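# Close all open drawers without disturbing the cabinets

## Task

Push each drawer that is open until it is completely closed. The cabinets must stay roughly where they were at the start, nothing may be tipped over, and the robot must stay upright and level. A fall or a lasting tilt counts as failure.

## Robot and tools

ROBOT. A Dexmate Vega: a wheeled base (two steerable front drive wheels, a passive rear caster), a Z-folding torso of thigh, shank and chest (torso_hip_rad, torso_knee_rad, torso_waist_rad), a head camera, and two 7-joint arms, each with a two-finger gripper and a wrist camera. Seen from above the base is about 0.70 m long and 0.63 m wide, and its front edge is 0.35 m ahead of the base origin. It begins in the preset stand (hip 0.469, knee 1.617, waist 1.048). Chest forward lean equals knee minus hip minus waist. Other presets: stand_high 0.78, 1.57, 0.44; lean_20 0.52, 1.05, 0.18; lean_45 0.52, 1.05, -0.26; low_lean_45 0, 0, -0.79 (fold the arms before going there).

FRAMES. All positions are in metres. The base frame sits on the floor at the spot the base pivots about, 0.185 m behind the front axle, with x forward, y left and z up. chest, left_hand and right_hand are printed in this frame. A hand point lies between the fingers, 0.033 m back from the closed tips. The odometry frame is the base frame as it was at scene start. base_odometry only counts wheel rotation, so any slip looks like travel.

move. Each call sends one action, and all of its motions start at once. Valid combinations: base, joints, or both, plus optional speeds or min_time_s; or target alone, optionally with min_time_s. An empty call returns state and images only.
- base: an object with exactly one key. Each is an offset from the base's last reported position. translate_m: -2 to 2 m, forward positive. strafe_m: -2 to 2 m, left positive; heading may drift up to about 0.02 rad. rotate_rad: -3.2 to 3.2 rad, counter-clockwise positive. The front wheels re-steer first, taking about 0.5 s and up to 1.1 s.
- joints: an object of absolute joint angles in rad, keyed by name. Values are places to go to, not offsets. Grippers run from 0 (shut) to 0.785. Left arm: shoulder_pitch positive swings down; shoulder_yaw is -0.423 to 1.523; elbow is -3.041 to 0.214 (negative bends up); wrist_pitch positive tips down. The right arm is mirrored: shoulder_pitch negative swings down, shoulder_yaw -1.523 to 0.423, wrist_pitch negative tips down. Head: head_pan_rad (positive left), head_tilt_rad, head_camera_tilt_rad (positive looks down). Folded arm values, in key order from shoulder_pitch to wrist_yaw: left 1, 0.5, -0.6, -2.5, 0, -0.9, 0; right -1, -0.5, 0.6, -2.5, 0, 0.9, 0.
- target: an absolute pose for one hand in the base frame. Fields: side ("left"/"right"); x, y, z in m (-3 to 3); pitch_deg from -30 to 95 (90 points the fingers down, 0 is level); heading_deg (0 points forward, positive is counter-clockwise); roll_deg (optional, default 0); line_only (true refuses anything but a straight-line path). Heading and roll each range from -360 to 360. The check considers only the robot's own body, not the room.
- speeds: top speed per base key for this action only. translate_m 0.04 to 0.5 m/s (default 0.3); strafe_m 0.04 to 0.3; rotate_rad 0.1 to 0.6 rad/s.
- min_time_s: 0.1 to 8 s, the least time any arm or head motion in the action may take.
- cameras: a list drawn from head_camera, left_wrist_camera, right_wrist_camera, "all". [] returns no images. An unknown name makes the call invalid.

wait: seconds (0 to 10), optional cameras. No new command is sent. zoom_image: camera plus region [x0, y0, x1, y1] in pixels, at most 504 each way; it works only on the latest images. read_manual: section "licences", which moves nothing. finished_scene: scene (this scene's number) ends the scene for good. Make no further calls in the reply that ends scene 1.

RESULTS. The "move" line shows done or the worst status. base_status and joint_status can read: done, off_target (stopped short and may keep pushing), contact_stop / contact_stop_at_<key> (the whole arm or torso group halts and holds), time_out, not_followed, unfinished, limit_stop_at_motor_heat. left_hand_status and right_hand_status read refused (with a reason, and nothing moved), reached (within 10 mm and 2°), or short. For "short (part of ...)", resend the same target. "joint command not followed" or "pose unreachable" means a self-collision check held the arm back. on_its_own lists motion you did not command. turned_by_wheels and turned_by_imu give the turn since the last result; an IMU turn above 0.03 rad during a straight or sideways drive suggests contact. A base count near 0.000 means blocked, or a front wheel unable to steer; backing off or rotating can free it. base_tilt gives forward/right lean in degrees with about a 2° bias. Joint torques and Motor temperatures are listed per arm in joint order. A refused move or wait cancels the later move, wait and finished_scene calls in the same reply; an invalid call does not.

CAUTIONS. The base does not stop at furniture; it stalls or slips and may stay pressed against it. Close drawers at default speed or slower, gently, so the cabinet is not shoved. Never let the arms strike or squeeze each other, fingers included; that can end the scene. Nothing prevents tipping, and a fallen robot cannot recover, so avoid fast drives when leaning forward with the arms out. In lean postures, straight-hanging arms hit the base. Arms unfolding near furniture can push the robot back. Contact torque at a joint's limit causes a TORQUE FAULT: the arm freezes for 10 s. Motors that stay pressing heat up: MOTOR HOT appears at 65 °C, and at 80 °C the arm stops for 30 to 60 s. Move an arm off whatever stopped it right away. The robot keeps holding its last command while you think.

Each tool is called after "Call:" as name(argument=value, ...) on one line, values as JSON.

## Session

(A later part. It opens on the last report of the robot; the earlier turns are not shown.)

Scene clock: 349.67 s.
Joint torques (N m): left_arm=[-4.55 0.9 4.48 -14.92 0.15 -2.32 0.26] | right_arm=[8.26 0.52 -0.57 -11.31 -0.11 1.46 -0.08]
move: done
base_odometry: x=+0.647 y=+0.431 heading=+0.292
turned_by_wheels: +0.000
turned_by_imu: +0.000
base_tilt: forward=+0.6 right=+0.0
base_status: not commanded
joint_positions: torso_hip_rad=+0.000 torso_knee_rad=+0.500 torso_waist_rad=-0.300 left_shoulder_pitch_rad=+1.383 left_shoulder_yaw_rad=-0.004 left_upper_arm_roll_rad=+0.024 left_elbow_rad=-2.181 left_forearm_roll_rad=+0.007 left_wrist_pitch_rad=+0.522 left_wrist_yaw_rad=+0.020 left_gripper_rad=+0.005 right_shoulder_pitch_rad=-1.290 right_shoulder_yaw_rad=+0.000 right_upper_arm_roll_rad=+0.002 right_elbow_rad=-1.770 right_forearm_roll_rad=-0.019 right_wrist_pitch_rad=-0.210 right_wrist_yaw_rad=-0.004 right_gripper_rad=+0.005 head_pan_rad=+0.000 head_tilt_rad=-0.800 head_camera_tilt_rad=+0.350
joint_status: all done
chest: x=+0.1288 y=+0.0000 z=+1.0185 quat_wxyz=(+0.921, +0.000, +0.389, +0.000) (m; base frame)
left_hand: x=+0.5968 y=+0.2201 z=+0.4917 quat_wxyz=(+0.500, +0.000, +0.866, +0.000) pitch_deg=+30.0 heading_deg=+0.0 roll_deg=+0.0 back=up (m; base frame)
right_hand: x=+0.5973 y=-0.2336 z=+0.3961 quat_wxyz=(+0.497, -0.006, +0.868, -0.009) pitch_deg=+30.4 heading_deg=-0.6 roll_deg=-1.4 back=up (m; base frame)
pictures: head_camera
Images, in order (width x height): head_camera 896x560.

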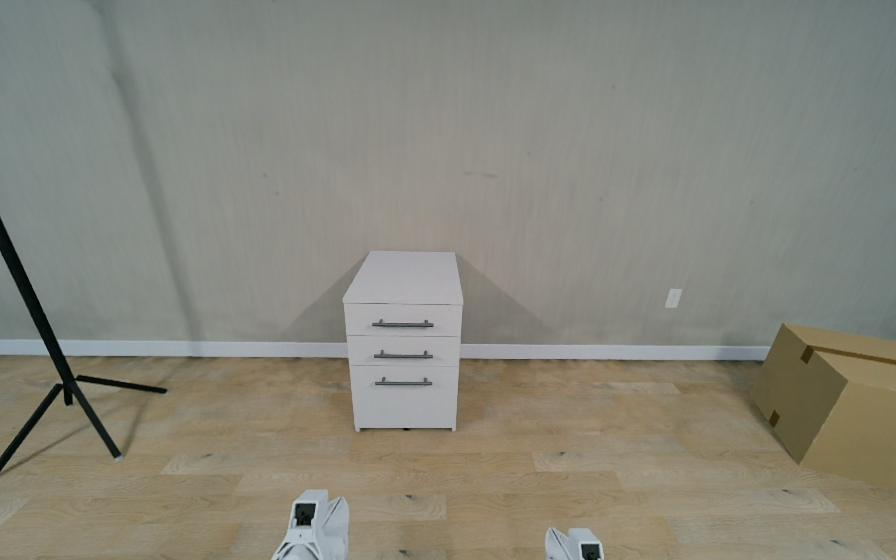

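Call:
zoom_image(camera="head_camera", region=[330, 240, 480, 440])

Call:
zoom_image(camera="head_camera", region=[260, 470, 360, 560])

Call:
zoom_image(camera="head_camera", region=[520, 500, 620, 560])

Scaled by 2.520 from the camera's 896x560 image, which has a finer 960x600 frame.

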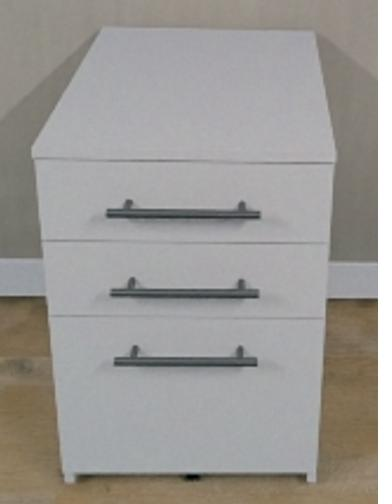

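Scaled by 5.040 from the camera's 896x560 image, which has a finer 960x600 frame.

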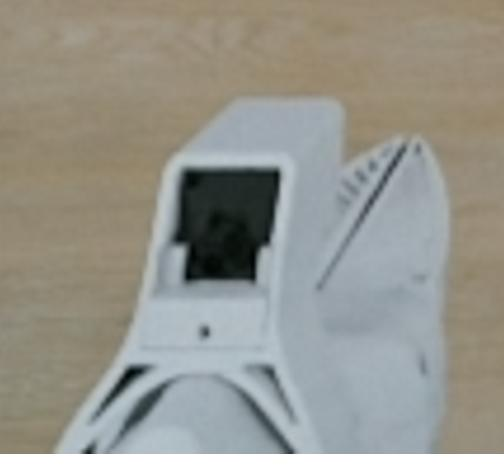

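Scaled by 5.040 from the camera's 896x560 image, which has a finer 960x600 frame.

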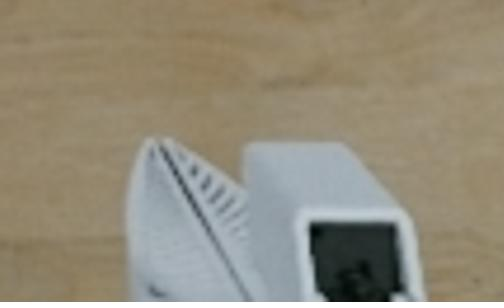

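Call:
move(base={"rotate_rad": -2.69})

Call:
move(base={"translate_m": 1.285}, speeds={"translate_m": 0.5})

Call:
move(base={"rotate_rad": -0.41}, cameras=["head_camera"])

Scene clock: 459.83 s.
Joint torques (N m): left_arm=[-3.9 0.14 3.14 -14.74 -0.12 -2.69 0.49] | right_arm=[7.66 1.76 -0.5 -11.61 0 1.58 0.07]
move: done
base_odometry: x=+0.649 y=+0.430 heading=-2.402
turned_by_wheels: -2.694
turned_by_imu: -2.641
base_tilt: forward=+0.7 right=-0.1
base_status: done
joint_positions: torso_hip_rad=+0.000 torso_knee_rad=+0.500 torso_waist_rad=-0.300 left_shoulder_pitch_rad=+1.383 left_shoulder_yaw_rad=-0.004 left_upper_arm_roll_rad=+0.024 left_elbow_rad=-2.181 left_forearm_roll_rad=+0.007 left_wrist_pitch_rad=+0.522 left_wrist_yaw_rad=+0.020 left_gripper_rad=+0.005 right_shoulder_pitch_rad=-1.290 right_shoulder_yaw_rad=+0.000 right_upper_arm_roll_rad=+0.002 right_elbow_rad=-1.770 right_forearm_roll_rad=-0.019 right_wrist_pitch_rad=-0.210 right_wrist_yaw_rad=-0.004 right_gripper_rad=+0.005 head_pan_rad=+0.000 head_tilt_rad=-0.800 head_camera_tilt_rad=+0.350
joint_status: not commanded
chest: x=+0.1288 y=+0.0000 z=+1.0185 quat_wxyz=(+0.921, +0.000, +0.389, +0.000) (m; base frame)
left_hand: x=+0.5968 y=+0.2201 z=+0.4917 quat_wxyz=(+0.500, +0.000, +0.866, +0.000) pitch_deg=+30.0 heading_deg=+0.0 roll_deg=+0.0 back=up (m; base frame)
right_hand: x=+0.5973 y=-0.2336 z=+0.3961 quat_wxyz=(+0.497, -0.006, +0.868, -0.009) pitch_deg=+30.4 heading_deg=-0.6 roll_deg=-1.4 back=up (m; base frame)
pictures: none

Scene clock: 464.80 s.
Joint torques (N m): left_arm=[-4.45 -0.34 3.03 -11.52 -0.78 -1.96 0.17] | right_arm=[7.29 0.29 -0.5 -11.18 -0.08 1.59 -0.04]
move: done
base_odometry: x=-0.298 y=-0.438 heading=-2.403
turned_by_wheels: +0.000
turned_by_imu: +0.000
base_tilt: forward=+0.7 right=-0.1
base_status: done
joint_positions: torso_hip_rad=+0.000 torso_knee_rad=+0.500 torso_waist_rad=-0.300 left_shoulder_pitch_rad=+1.383 left_shoulder_yaw_rad=-0.004 left_upper_arm_roll_rad=+0.024 left_elbow_rad=-2.181 left_forearm_roll_rad=+0.007 left_wrist_pitch_rad=+0.522 left_wrist_yaw_rad=+0.020 left_gripper_rad=+0.005 right_shoulder_pitch_rad=-1.290 right_shoulder_yaw_rad=+0.000 right_upper_arm_roll_rad=+0.002 right_elbow_rad=-1.770 right_forearm_roll_rad=-0.019 right_wrist_pitch_rad=-0.210 right_wrist_yaw_rad=-0.004 right_gripper_rad=+0.005 head_pan_rad=+0.000 head_tilt_rad=-0.800 head_camera_tilt_rad=+0.350
joint_status: not commanded
chest: x=+0.1288 y=+0.0000 z=+1.0185 quat_wxyz=(+0.921, +0.000, +0.389, +0.000) (m; base frame)
left_hand: x=+0.5968 y=+0.2201 z=+0.4917 quat_wxyz=(+0.500, +0.000, +0.866, +0.000) pitch_deg=+30.0 heading_deg=+0.0 roll_deg=+0.0 back=up (m; base frame)
right_hand: x=+0.5973 y=-0.2336 z=+0.3960 quat_wxyz=(+0.497, -0.006, +0.868, -0.009) pitch_deg=+30.4 heading_deg=-0.6 roll_deg=-1.4 back=up (m; base frame)
pictures: none

Scene clock: 467.03 s.
Joint torques (N m): left_arm=[-3.47 1.51 1.94 -13.71 -0.27 -1.54 -0.05] | right_arm=[7.66 0.82 -0.77 -11.98 -0.01 2.18 -0.03]
move: done
base_odometry: x=-0.298 y=-0.439 heading=-2.813
turned_by_wheels: -0.411
turned_by_imu: -0.403
base_tilt: forward=+0.6 right=+0.0
base_status: done
joint_positions: torso_hip_rad=+0.000 torso_knee_rad=+0.500 torso_waist_rad=-0.300 left_shoulder_pitch_rad=+1.383 left_shoulder_yaw_rad=-0.004 left_upper_arm_roll_rad=+0.024 left_elbow_rad=-2.181 left_forearm_roll_rad=+0.007 left_wrist_pitch_rad=+0.522 left_wrist_yaw_rad=+0.020 left_gripper_rad=+0.005 right_shoulder_pitch_rad=-1.290 right_shoulder_yaw_rad=+0.000 right_upper_arm_roll_rad=+0.002 right_elbow_rad=-1.770 right_forearm_roll_rad=-0.019 right_wrist_pitch_rad=-0.210 right_wrist_yaw_rad=-0.004 right_gripper_rad=+0.005 head_pan_rad=+0.000 head_tilt_rad=-0.800 head_camera_tilt_rad=+0.350
joint_status: not commanded
chest: x=+0.1288 y=+0.0000 z=+1.0185 quat_wxyz=(+0.921, +0.000, +0.389, +0.000) (m; base frame)
left_hand: x=+0.5968 y=+0.2201 z=+0.4917 quat_wxyz=(+0.500, +0.000, +0.866, +0.000) pitch_deg=+30.0 heading_deg=+0.0 roll_deg=+0.0 back=up (m; base frame)
right_hand: x=+0.5973 y=-0.2336 z=+0.3960 quat_wxyz=(+0.497, -0.006, +0.868, -0.009) pitch_deg=+30.4 heading_deg=-0.6 roll_deg=-1.4 back=up (m; base frame)
pictures: head_camera
Images, in order (width x height): head_camera 896x560.

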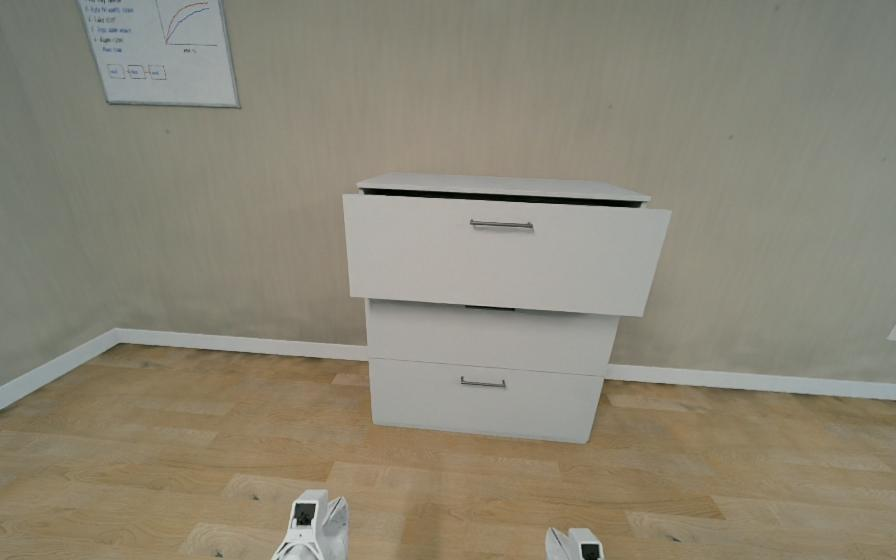

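Call:
move(base={"rotate_rad": -0.078}, joints={"left_shoulder_pitch_rad": 1.262, "left_elbow_rad": -2.667, "left_wrist_pitch_rad": 0.605, "right_shoulder_pitch_rad": -1.262, "right_elbow_rad": -2.667, "right_wrist_pitch_rad": -0.605}, cameras=["all"])

Scene clock: 497.07 s.
Joint torques (N m): left_arm=[-4.47 2.45 2.57 -15.33 0.77 -2.3 -0.27] | right_arm=[10.25 0.71 -0.61 -13.14 0.01 1.58 0.09]
move: done
base_odometry: x=-0.298 y=-0.439 heading=-2.891
turned_by_wheels: -0.078
turned_by_imu: -0.075
base_tilt: forward=+0.6 right=-0.1
base_status: done
joint_positions: torso_hip_rad=+0.000 torso_knee_rad=+0.500 torso_waist_rad=-0.300 left_shoulder_pitch_rad=+1.262 left_shoulder_yaw_rad=-0.004 left_upper_arm_roll_rad=+0.024 left_elbow_rad=-2.666 left_forearm_roll_rad=+0.007 left_wrist_pitch_rad=+0.605 left_wrist_yaw_rad=+0.020 left_gripper_rad=+0.005 right_shoulder_pitch_rad=-1.263 right_shoulder_yaw_rad=+0.000 right_upper_arm_roll_rad=+0.002 right_elbow_rad=-2.661 right_forearm_roll_rad=-0.019 right_wrist_pitch_rad=-0.602 right_wrist_yaw_rad=-0.004 right_gripper_rad=+0.005 head_pan_rad=+0.000 head_tilt_rad=-0.800 head_camera_tilt_rad=+0.350
joint_status: all done
chest: x=+0.1288 y=+0.0000 z=+1.0185 quat_wxyz=(+0.921, +0.000, +0.389, +0.000) (m; base frame)
left_hand: x=+0.6597 y=+0.2244 z=+0.8291 quat_wxyz=(+0.707, -0.005, +0.708, -0.001) pitch_deg=+0.1 heading_deg=+0.3 roll_deg=-0.5 back=up (m; base frame)
right_hand: x=+0.6603 y=-0.2357 z=+0.8265 quat_wxyz=(+0.706, +0.000, +0.709, -0.011) pitch_deg=+0.2 heading_deg=-0.9 roll_deg=-0.9 back=up (m; base frame)
pictures: head_camera, left_wrist_camera, right_wrist_camera
Images, in order (width x height): head_camera 896x560, left_wrist_camera 672x420, right_wrist_camera 672x420.

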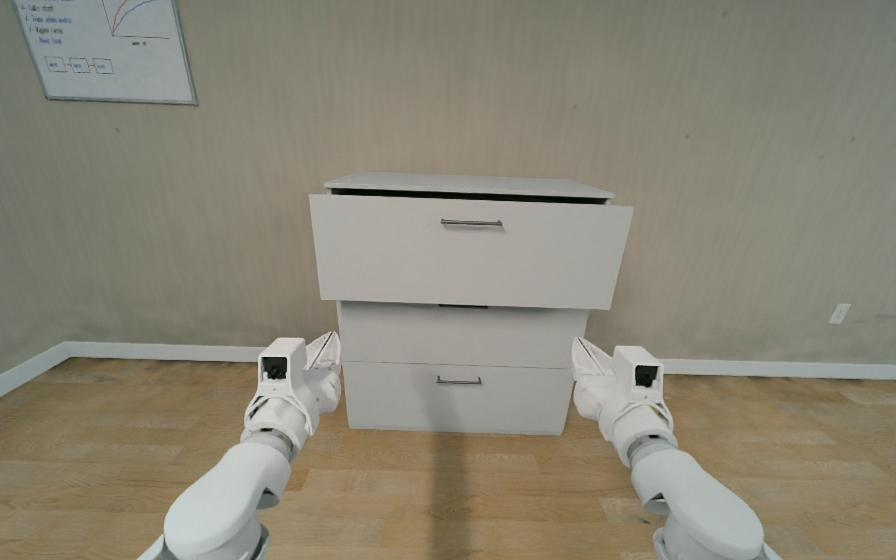

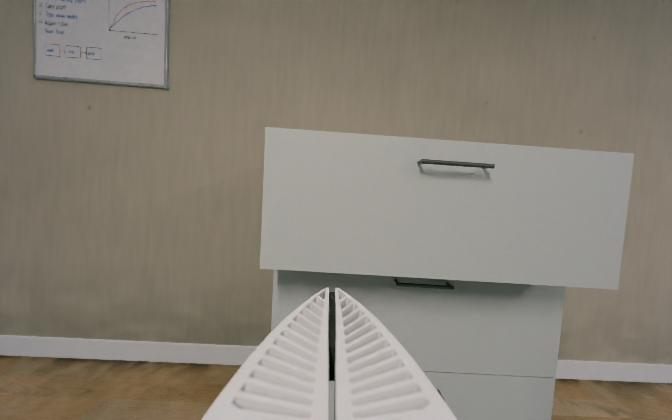

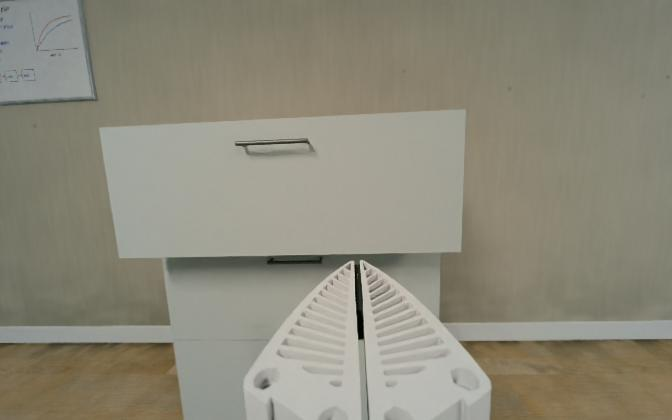

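Call:
move(base={"translate_m": 0.55}, cameras=["all"])

Scene clock: 516.40 s.
Joint torques (N m): left_arm=[-4.43 1.91 2.54 -12.37 0.79 -2.54 -0.02] | right_arm=[9.55 0.14 -0.66 -8.55 -0.19 2.19 -0.54]
move: done
base_odometry: x=-0.831 y=-0.577 heading=-2.892
turned_by_wheels: -0.001
turned_by_imu: +0.000
base_tilt: forward=+0.7 right=-0.1
base_status: done
joint_positions: torso_hip_rad=+0.000 torso_knee_rad=+0.500 torso_waist_rad=-0.300 left_shoulder_pitch_rad=+1.262 left_shoulder_yaw_rad=-0.004 left_upper_arm_roll_rad=+0.024 left_elbow_rad=-2.667 left_forearm_roll_rad=+0.007 left_wrist_pitch_rad=+0.605 left_wrist_yaw_rad=+0.020 left_gripper_rad=+0.005 right_shoulder_pitch_rad=-1.262 right_shoulder_yaw_rad=+0.000 right_upper_arm_roll_rad=+0.002 right_elbow_rad=-2.667 right_forearm_roll_rad=-0.019 right_wrist_pitch_rad=-0.605 right_wrist_yaw_rad=-0.003 right_gripper_rad=+0.005 head_pan_rad=+0.000 head_tilt_rad=-0.800 head_camera_tilt_rad=+0.350
joint_status: not commanded
chest: x=+0.1285 y=+0.0000 z=+1.0185 quat_wxyz=(+0.921, +0.000, +0.389, +0.000) (m; base frame)
left_hand: x=+0.6594 y=+0.2244 z=+0.8297 quat_wxyz=(+0.707, -0.005, +0.707, -0.001) pitch_deg=+0.0 heading_deg=+0.3 roll_deg=-0.5 back=up (m; base frame)
right_hand: x=+0.6594 y=-0.2357 z=+0.8297 quat_wxyz=(+0.707, +0.000, +0.707, -0.011) pitch_deg=+0.0 heading_deg=-0.9 roll_deg=-0.9 back=up (m; base frame)
pictures: head_camera, left_wrist_camera, right_wrist_camera
Images, in order (width x height): head_camera 896x560, left_wrist_camera 672x420, right_wrist_camera 672x420.

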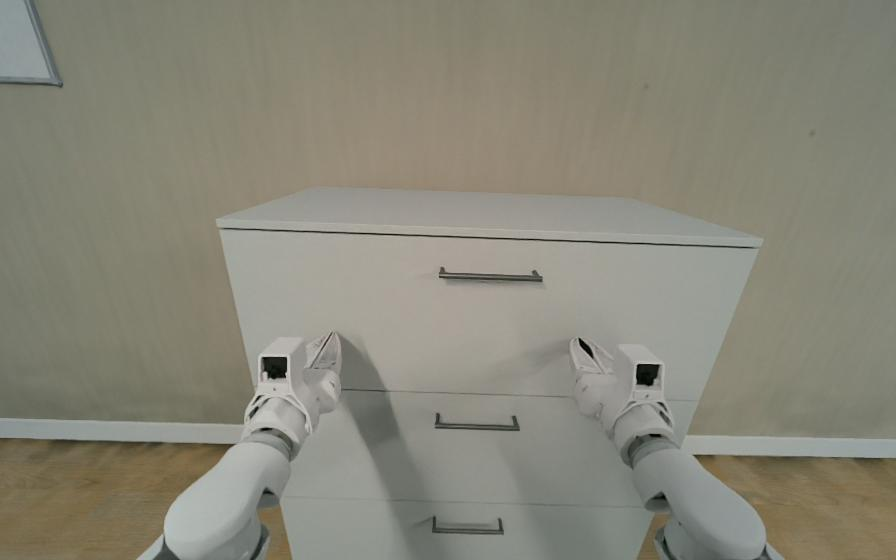

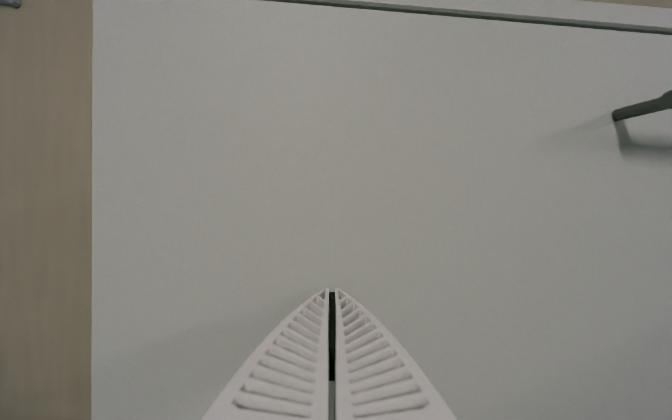

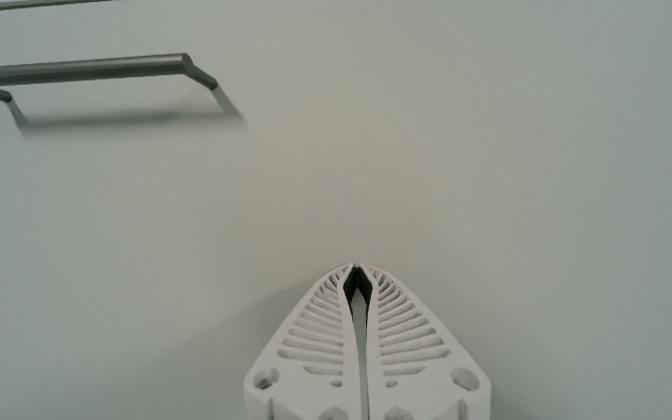

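Call:
move(base={"translate_m": -0.5})

Call:
move(base={"rotate_rad": -1.47}, joints={"left_shoulder_pitch_rad": 0.878, "left_elbow_rad": -0.98, "left_wrist_pitch_rad": 0.087, "right_shoulder_pitch_rad": -0.878, "right_elbow_rad": -0.98, "right_wrist_pitch_rad": -0.087}, cameras=["head_camera"])

Scene clock: 535.20 s.
Joint torques (N m): left_arm=[-3.19 -0.51 1.32 -12.7 -0.03 -3.33 -0.24] | right_arm=[8.55 0.29 -0.5 -6.76 -0.19 2.24 -0.24]
move: done
base_odometry: x=-0.347 y=-0.452 heading=-2.892
turned_by_wheels: -0.001
turned_by_imu: +0.000
base_tilt: forward=+0.7 right=+0.0
base_status: done
joint_positions: torso_hip_rad=+0.000 torso_knee_rad=+0.500 torso_waist_rad=-0.300 left_shoulder_pitch_rad=+1.262 left_shoulder_yaw_rad=-0.004 left_upper_arm_roll_rad=+0.024 left_elbow_rad=-2.667 left_forearm_roll_rad=+0.007 left_wrist_pitch_rad=+0.605 left_wrist_yaw_rad=+0.020 left_gripper_rad=+0.005 right_shoulder_pitch_rad=-1.262 right_shoulder_yaw_rad=+0.000 right_upper_arm_roll_rad=+0.002 right_elbow_rad=-2.667 right_forearm_roll_rad=-0.019 right_wrist_pitch_rad=-0.605 right_wrist_yaw_rad=-0.004 right_gripper_rad=+0.005 head_pan_rad=+0.000 head_tilt_rad=-0.800 head_camera_tilt_rad=+0.350
joint_status: not commanded
chest: x=+0.1288 y=+0.0000 z=+1.0185 quat_wxyz=(+0.921, +0.000, +0.389, +0.000) (m; base frame)
left_hand: x=+0.6596 y=+0.2244 z=+0.8294 quat_wxyz=(+0.707, -0.005, +0.707, -0.001) pitch_deg=+0.0 heading_deg=+0.3 roll_deg=-0.5 back=up (m; base frame)
right_hand: x=+0.6596 y=-0.2357 z=+0.8294 quat_wxyz=(+0.707, +0.000, +0.707, -0.011) pitch_deg=+0.0 heading_deg=-0.9 roll_deg=-0.9 back=up (m; base frame)
pictures: none

Scene clock: 542.37 s.
Joint torques (N m): left_arm=[-8.71 0.6 3.57 -7.78 0.39 -1.47 0.07] | right_arm=[13.09 0.86 -0.47 -4.66 -0.21 2.43 0.05]
move: done
base_odometry: x=-0.348 y=-0.452 heading=+1.918
turned_by_wheels: -1.472
turned_by_imu: -1.444
base_tilt: forward=+0.7 right=-0.1
base_status: done
joint_positions: torso_hip_rad=+0.000 torso_knee_rad=+0.500 torso_waist_rad=-0.300 left_shoulder_pitch_rad=+0.880 left_shoulder_yaw_rad=-0.004 left_upper_arm_roll_rad=+0.024 left_elbow_rad=-0.986 left_forearm_roll_rad=+0.007 left_wrist_pitch_rad=+0.089 left_wrist_yaw_rad=+0.020 left_gripper_rad=+0.005 right_shoulder_pitch_rad=-0.880 right_shoulder_yaw_rad=+0.000 right_upper_arm_roll_rad=+0.002 right_elbow_rad=-0.986 right_forearm_roll_rad=-0.019 right_wrist_pitch_rad=-0.089 right_wrist_yaw_rad=-0.004 right_gripper_rad=+0.005 head_pan_rad=+0.000 head_tilt_rad=-0.800 head_camera_tilt_rad=+0.350
joint_status: all done
chest: x=+0.1288 y=+0.0000 z=+1.0185 quat_wxyz=(+0.921, +0.000, +0.389, +0.000) (m; base frame)
left_hand: x=+0.6078 y=+0.2192 z=+0.2240 quat_wxyz=(+0.384, +0.009, +0.923, +0.003) pitch_deg=+44.9 heading_deg=-0.1 roll_deg=+1.0 back=up (m; base frame)
right_hand: x=+0.6078 y=-0.2325 z=+0.2239 quat_wxyz=(+0.383, -0.007, +0.923, -0.007) pitch_deg=+44.9 heading_deg=-0.6 roll_deg=-1.4 back=up (m; base frame)
pictures: head_camera
Images, in order (width x height): head_camera 896x560.

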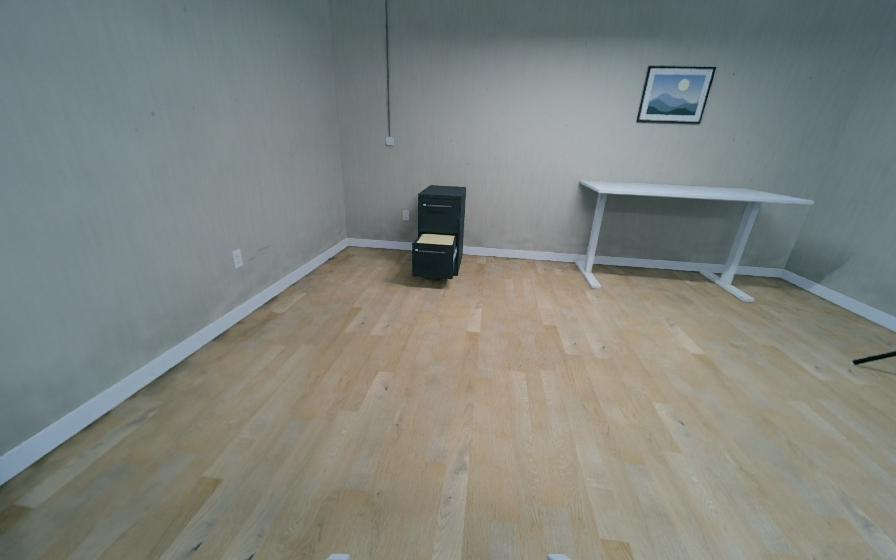

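Call:
zoom_image(camera="head_camera", region=[400, 170, 480, 300])

Scaled by 3.877 from the camera's 896x560 image, which has a finer 960x600 frame.

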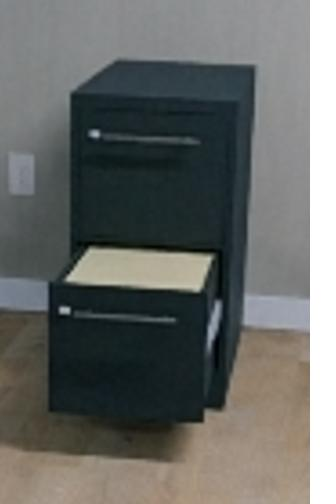

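Call:
move(base={"rotate_rad": 0.046})

Call:
move(base={"translate_m": 1.9}, speeds={"translate_m": 0.5})

Call:
move(base={"rotate_rad": -0.204}, cameras=["head_camera", "left_wrist_camera"])

Scene clock: 574.90 s.
Joint torques (N m): left_arm=[-11.33 3.95 2.92 -8.57 -0.29 -2.52 0.27] | right_arm=[12.25 -0.38 -0.81 -5.43 -0.23 2.23 0.03]
move: done
base_odometry: x=-0.348 y=-0.452 heading=+1.964
turned_by_wheels: +0.046
turned_by_imu: +0.046
base_tilt: forward=+0.7 right=-0.1
base_status: done
joint_positions: torso_hip_rad=+0.000 torso_knee_rad=+0.500 torso_waist_rad=-0.300 left_shoulder_pitch_rad=+0.878 left_shoulder_yaw_rad=-0.004 left_upper_arm_roll_rad=+0.024 left_elbow_rad=-0.980 left_forearm_roll_rad=+0.007 left_wrist_pitch_rad=+0.087 left_wrist_yaw_rad=+0.020 left_gripper_rad=+0.005 right_shoulder_pitch_rad=-0.878 right_shoulder_yaw_rad=+0.000 right_upper_arm_roll_rad=+0.002 right_elbow_rad=-0.980 right_forearm_roll_rad=-0.019 right_wrist_pitch_rad=-0.087 right_wrist_yaw_rad=-0.004 right_gripper_rad=+0.005 head_pan_rad=+0.000 head_tilt_rad=-0.800 head_camera_tilt_rad=+0.350
joint_status: not commanded
chest: x=+0.1288 y=+0.0000 z=+1.0185 quat_wxyz=(+0.921, +0.000, +0.389, +0.000) (m; base frame)
left_hand: x=+0.6069 y=+0.2193 z=+0.2227 quat_wxyz=(+0.383, +0.009, +0.924, +0.003) pitch_deg=+45.0 heading_deg=-0.1 roll_deg=+1.0 back=up (m; base frame)
right_hand: x=+0.6069 y=-0.2325 z=+0.2226 quat_wxyz=(+0.383, -0.007, +0.924, -0.006) pitch_deg=+45.0 heading_deg=-0.6 roll_deg=-1.4 back=up (m; base frame)
pictures: none

Scene clock: 581.13 s.
Joint torques (N m): left_arm=[-7.26 1.59 2.63 -9.99 -0.17 -2.01 -0.34] | right_arm=[12.1 0.11 -0.49 -4.72 -0.23 1.62 0.04]
move: done
base_odometry: x=-1.081 y=+1.300 heading=+1.964
turned_by_wheels: +0.000
turned_by_imu: +0.000
base_tilt: forward=+0.7 right=+0.0
base_status: done
joint_positions: torso_hip_rad=+0.000 torso_knee_rad=+0.500 torso_waist_rad=-0.300 left_shoulder_pitch_rad=+0.878 left_shoulder_yaw_rad=-0.004 left_upper_arm_roll_rad=+0.024 left_elbow_rad=-0.980 left_forearm_roll_rad=+0.007 left_wrist_pitch_rad=+0.087 left_wrist_yaw_rad=+0.020 left_gripper_rad=+0.005 right_shoulder_pitch_rad=-0.878 right_shoulder_yaw_rad=+0.000 right_upper_arm_roll_rad=+0.002 right_elbow_rad=-0.980 right_forearm_roll_rad=-0.019 right_wrist_pitch_rad=-0.087 right_wrist_yaw_rad=-0.004 right_gripper_rad=+0.005 head_pan_rad=+0.000 head_tilt_rad=-0.800 head_camera_tilt_rad=+0.350
joint_status: not commanded
chest: x=+0.1288 y=+0.0000 z=+1.0185 quat_wxyz=(+0.921, +0.000, +0.389, +0.000) (m; base frame)
left_hand: x=+0.6070 y=+0.2193 z=+0.2227 quat_wxyz=(+0.383, +0.009, +0.924, +0.003) pitch_deg=+45.0 heading_deg=-0.1 roll_deg=+1.0 back=up (m; base frame)
right_hand: x=+0.6069 y=-0.2325 z=+0.2226 quat_wxyz=(+0.383, -0.007, +0.924, -0.006) pitch_deg=+45.0 heading_deg=-0.6 roll_deg=-1.4 back=up (m; base frame)
pictures: none

Scene clock: 582.90 s.
Joint torques (N m): left_arm=[-7.35 -2.51 3.32 -9.45 0.03 -2.19 0.2] | right_arm=[11.48 -0.62 -0.82 -5.13 -0.25 2.21 -0.08]
move: done
base_odometry: x=-1.082 y=+1.301 heading=+1.760
turned_by_wheels: -0.204
turned_by_imu: -0.201
base_tilt: forward=+0.7 right=-0.1
base_status: done
joint_positions: torso_hip_rad=+0.000 torso_knee_rad=+0.500 torso_waist_rad=-0.300 left_shoulder_pitch_rad=+0.878 left_shoulder_yaw_rad=-0.004 left_upper_arm_roll_rad=+0.024 left_elbow_rad=-0.980 left_forearm_roll_rad=+0.007 left_wrist_pitch_rad=+0.087 left_wrist_yaw_rad=+0.020 left_gripper_rad=+0.005 right_shoulder_pitch_rad=-0.878 right_shoulder_yaw_rad=+0.000 right_upper_arm_roll_rad=+0.002 right_elbow_rad=-0.980 right_forearm_roll_rad=-0.019 right_wrist_pitch_rad=-0.087 right_wrist_yaw_rad=-0.004 right_gripper_rad=+0.005 head_pan_rad=+0.000 head_tilt_rad=-0.800 head_camera_tilt_rad=+0.350
joint_status: not commanded
chest: x=+0.1288 y=+0.0000 z=+1.0185 quat_wxyz=(+0.921, +0.000, +0.389, +0.000) (m; base frame)
left_hand: x=+0.6070 y=+0.2193 z=+0.2227 quat_wxyz=(+0.383, +0.009, +0.924, +0.003) pitch_deg=+45.0 heading_deg=-0.1 roll_deg=+1.0 back=up (m; base frame)
right_hand: x=+0.6069 y=-0.2325 z=+0.2226 quat_wxyz=(+0.383, -0.007, +0.924, -0.006) pitch_deg=+45.0 heading_deg=-0.6 roll_deg=-1.4 back=up (m; base frame)
pictures: head_camera, left_wrist_camera
Images, in order (width x height): head_camera 896x560, left_wrist_camera 672x420.

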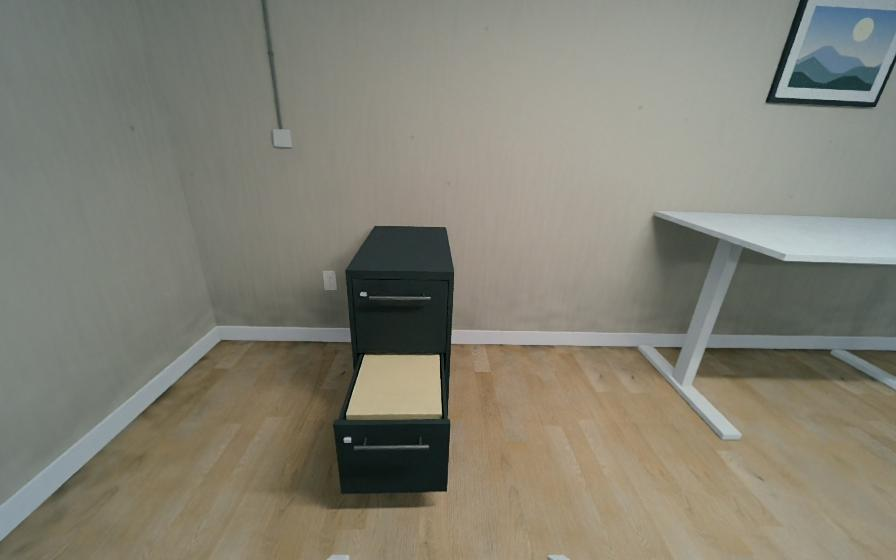

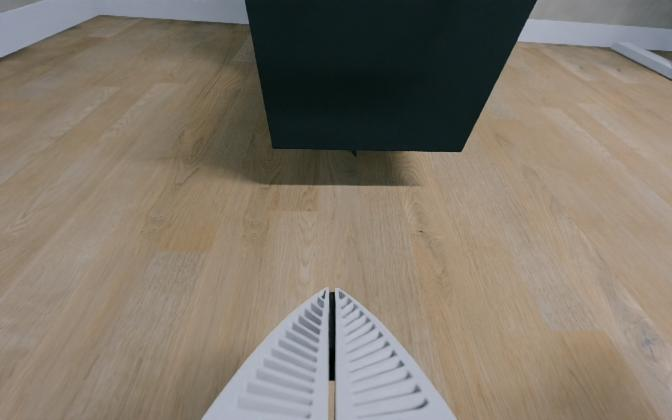

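Call:
move(base={"rotate_rad": 0.046})

Call:
move(base={"translate_m": 0.59}, cameras=["head_camera", "left_wrist_camera"])

Scene clock: 602.00 s.
Joint torques (N m): left_arm=[-8.26 -2.07 0.27 -7.12 0.02 -2.12 -0.28] | right_arm=[11.83 0.56 -0.5 -5.16 -0.23 1.34 -0.06]
move: done
base_odometry: x=-1.082 y=+1.300 heading=+1.806
turned_by_wheels: +0.046
turned_by_imu: +0.045
base_tilt: forward=+0.7 right=-0.1
base_status: done
joint_positions: torso_hip_rad=+0.000 torso_knee_rad=+0.500 torso_waist_rad=-0.300 left_shoulder_pitch_rad=+0.878 left_shoulder_yaw_rad=-0.004 left_upper_arm_roll_rad=+0.024 left_elbow_rad=-0.980 left_forearm_roll_rad=+0.007 left_wrist_pitch_rad=+0.087 left_wrist_yaw_rad=+0.020 left_gripper_rad=+0.005 right_shoulder_pitch_rad=-0.878 right_shoulder_yaw_rad=+0.000 right_upper_arm_roll_rad=+0.002 right_elbow_rad=-0.980 right_forearm_roll_rad=-0.019 right_wrist_pitch_rad=-0.087 right_wrist_yaw_rad=-0.004 right_gripper_rad=+0.005 head_pan_rad=+0.000 head_tilt_rad=-0.800 head_camera_tilt_rad=+0.350
joint_status: not commanded
chest: x=+0.1288 y=+0.0000 z=+1.0185 quat_wxyz=(+0.921, +0.000, +0.389, +0.000) (m; base frame)
left_hand: x=+0.6070 y=+0.2193 z=+0.2227 quat_wxyz=(+0.383, +0.009, +0.924, +0.003) pitch_deg=+45.0 heading_deg=-0.1 roll_deg=+1.0 back=up (m; base frame)
right_hand: x=+0.6069 y=-0.2325 z=+0.2226 quat_wxyz=(+0.383, -0.007, +0.924, -0.006) pitch_deg=+45.0 heading_deg=-0.6 roll_deg=-1.4 back=up (m; base frame)
pictures: none

Scene clock: 605.73 s.
Joint torques (N m): left_arm=[-6.86 1.1 1.35 -10.93 0.32 -2.21 0.42] | right_arm=[11.19 0.5 -0.57 -5.39 -0.28 1.7 0.06]
move: done
base_odometry: x=-1.221 y=+1.874 heading=+1.805
turned_by_wheels: +0.000
turned_by_imu: +0.000
base_tilt: forward=+0.7 right=-0.1
base_status: done
joint_positions: torso_hip_rad=+0.000 torso_knee_rad=+0.500 torso_waist_rad=-0.300 left_shoulder_pitch_rad=+0.878 left_shoulder_yaw_rad=-0.004 left_upper_arm_roll_rad=+0.024 left_elbow_rad=-0.980 left_forearm_roll_rad=+0.007 left_wrist_pitch_rad=+0.087 left_wrist_yaw_rad=+0.020 left_gripper_rad=+0.005 right_shoulder_pitch_rad=-0.878 right_shoulder_yaw_rad=+0.000 right_upper_arm_roll_rad=+0.002 right_elbow_rad=-0.980 right_forearm_roll_rad=-0.019 right_wrist_pitch_rad=-0.087 right_wrist_yaw_rad=-0.004 right_gripper_rad=+0.005 head_pan_rad=+0.000 head_tilt_rad=-0.800 head_camera_tilt_rad=+0.350
joint_status: not commanded
chest: x=+0.1289 y=+0.0000 z=+1.0185 quat_wxyz=(+0.921, +0.000, +0.390, +0.000) (m; base frame)
left_hand: x=+0.6068 y=+0.2193 z=+0.2225 quat_wxyz=(+0.383, +0.009, +0.924, +0.003) pitch_deg=+45.0 heading_deg=-0.1 roll_deg=+1.0 back=up (m; base frame)
right_hand: x=+0.6068 y=-0.2325 z=+0.2225 quat_wxyz=(+0.382, -0.007, +0.924, -0.006) pitch_deg=+45.0 heading_deg=-0.6 roll_deg=-1.4 back=up (m; base frame)
pictures: head_camera, left_wrist_camera
Images, in order (width x height): head_camera 896x560, left_wrist_camera 672x420.

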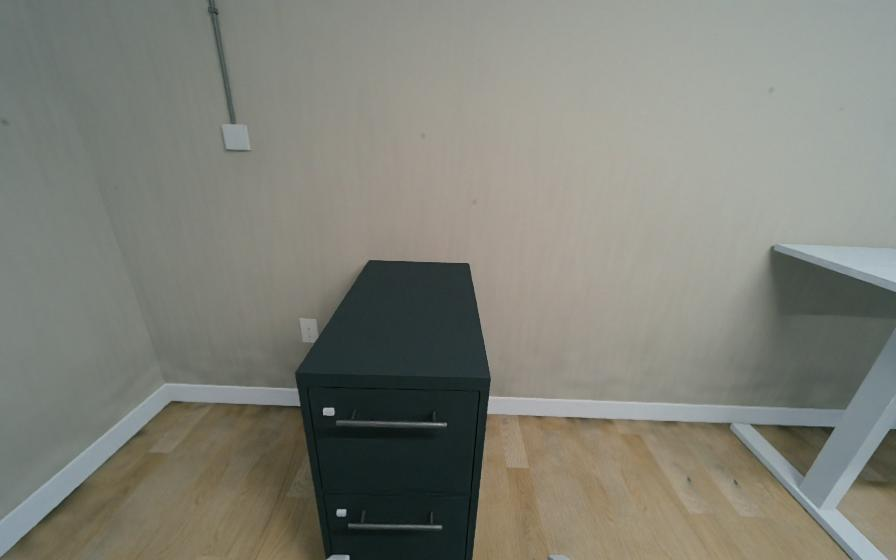

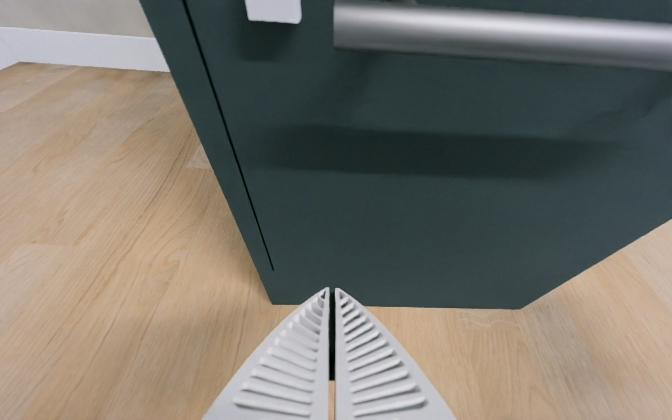

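Call:
zoom_image(camera="left_wrist_camera", region=[130, 150, 430, 340])

Call:
zoom_image(camera="head_camera", region=[290, 360, 500, 560])

Scaled by 1.680 from the camera's 672x420 image, which has a finer 960x600 frame.

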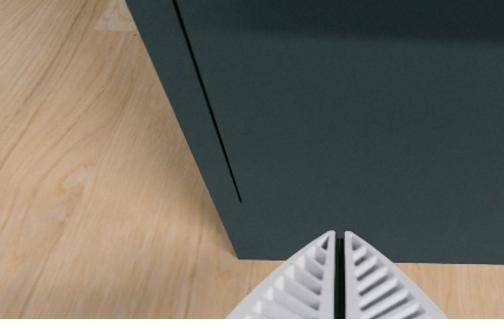

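Scaled by 2.400 from the camera's 896x560 image, which has a finer 960x600 frame.

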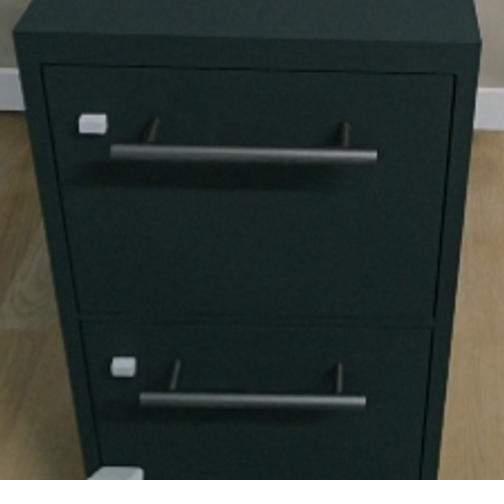

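Call:
move(base={"translate_m": 0.02}, speeds={"translate_m": 0.05}, cameras=["head_camera", "left_wrist_camera"])

Call:
zoom_image(camera="left_wrist_camera", region=[130, 150, 430, 340])

Scene clock: 706.07 s.
Joint torques (N m): left_arm=[-10.48 1.68 0.68 -8.2 -0.54 -1.79 0.2] | right_arm=[10.72 0.02 -0.64 -5.73 -0.29 1.95 0.07]
move: done
base_odometry: x=-1.226 y=+1.893 heading=+1.805
turned_by_wheels: +0.000
turned_by_imu: +0.000
base_tilt: forward=+0.7 right=+0.0
base_status: done
joint_positions: torso_hip_rad=+0.000 torso_knee_rad=+0.500 torso_waist_rad=-0.300 left_shoulder_pitch_rad=+0.878 left_shoulder_yaw_rad=-0.004 left_upper_arm_roll_rad=+0.024 left_elbow_rad=-0.980 left_forearm_roll_rad=+0.007 left_wrist_pitch_rad=+0.087 left_wrist_yaw_rad=+0.020 left_gripper_rad=+0.005 right_shoulder_pitch_rad=-0.878 right_shoulder_yaw_rad=+0.000 right_upper_arm_roll_rad=+0.002 right_elbow_rad=-0.980 right_forearm_roll_rad=-0.019 right_wrist_pitch_rad=-0.087 right_wrist_yaw_rad=-0.004 right_gripper_rad=+0.005 head_pan_rad=+0.000 head_tilt_rad=-0.800 head_camera_tilt_rad=+0.350
joint_status: not commanded
chest: x=+0.1289 y=+0.0000 z=+1.0185 quat_wxyz=(+0.921, +0.000, +0.390, +0.000) (m; base frame)
left_hand: x=+0.6069 y=+0.2193 z=+0.2226 quat_wxyz=(+0.383, +0.009, +0.924, +0.003) pitch_deg=+45.0 heading_deg=-0.1 roll_deg=+1.0 back=up (m; base frame)
right_hand: x=+0.6069 y=-0.2325 z=+0.2225 quat_wxyz=(+0.382, -0.007, +0.924, -0.006) pitch_deg=+45.0 heading_deg=-0.6 roll_deg=-1.4 back=up (m; base frame)
pictures: head_camera, left_wrist_camera
Images, in order (width x height): head_camera 896x560, left_wrist_camera 672x420.

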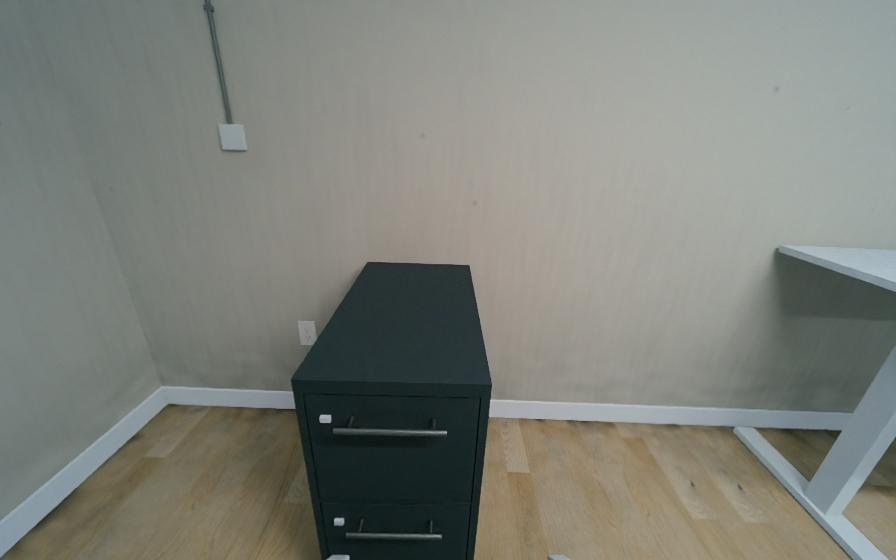

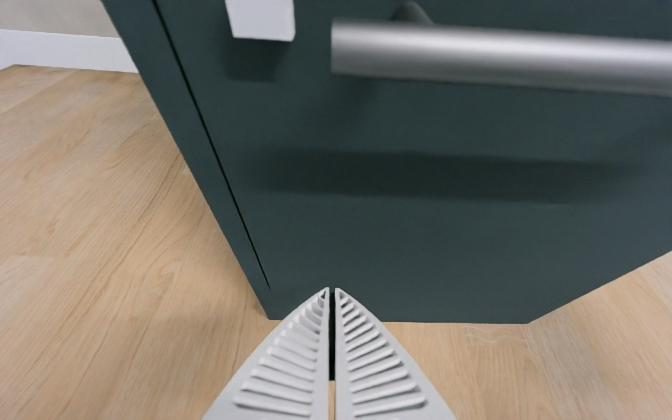

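Scaled by 1.680 from the camera's 672x420 image, which has a finer 960x600 frame.

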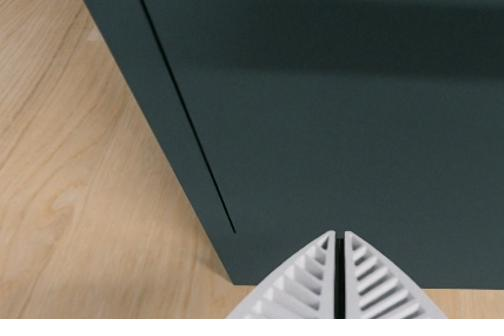

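Call:
finished_scene(scene=1)

The scene is finished: the task was done.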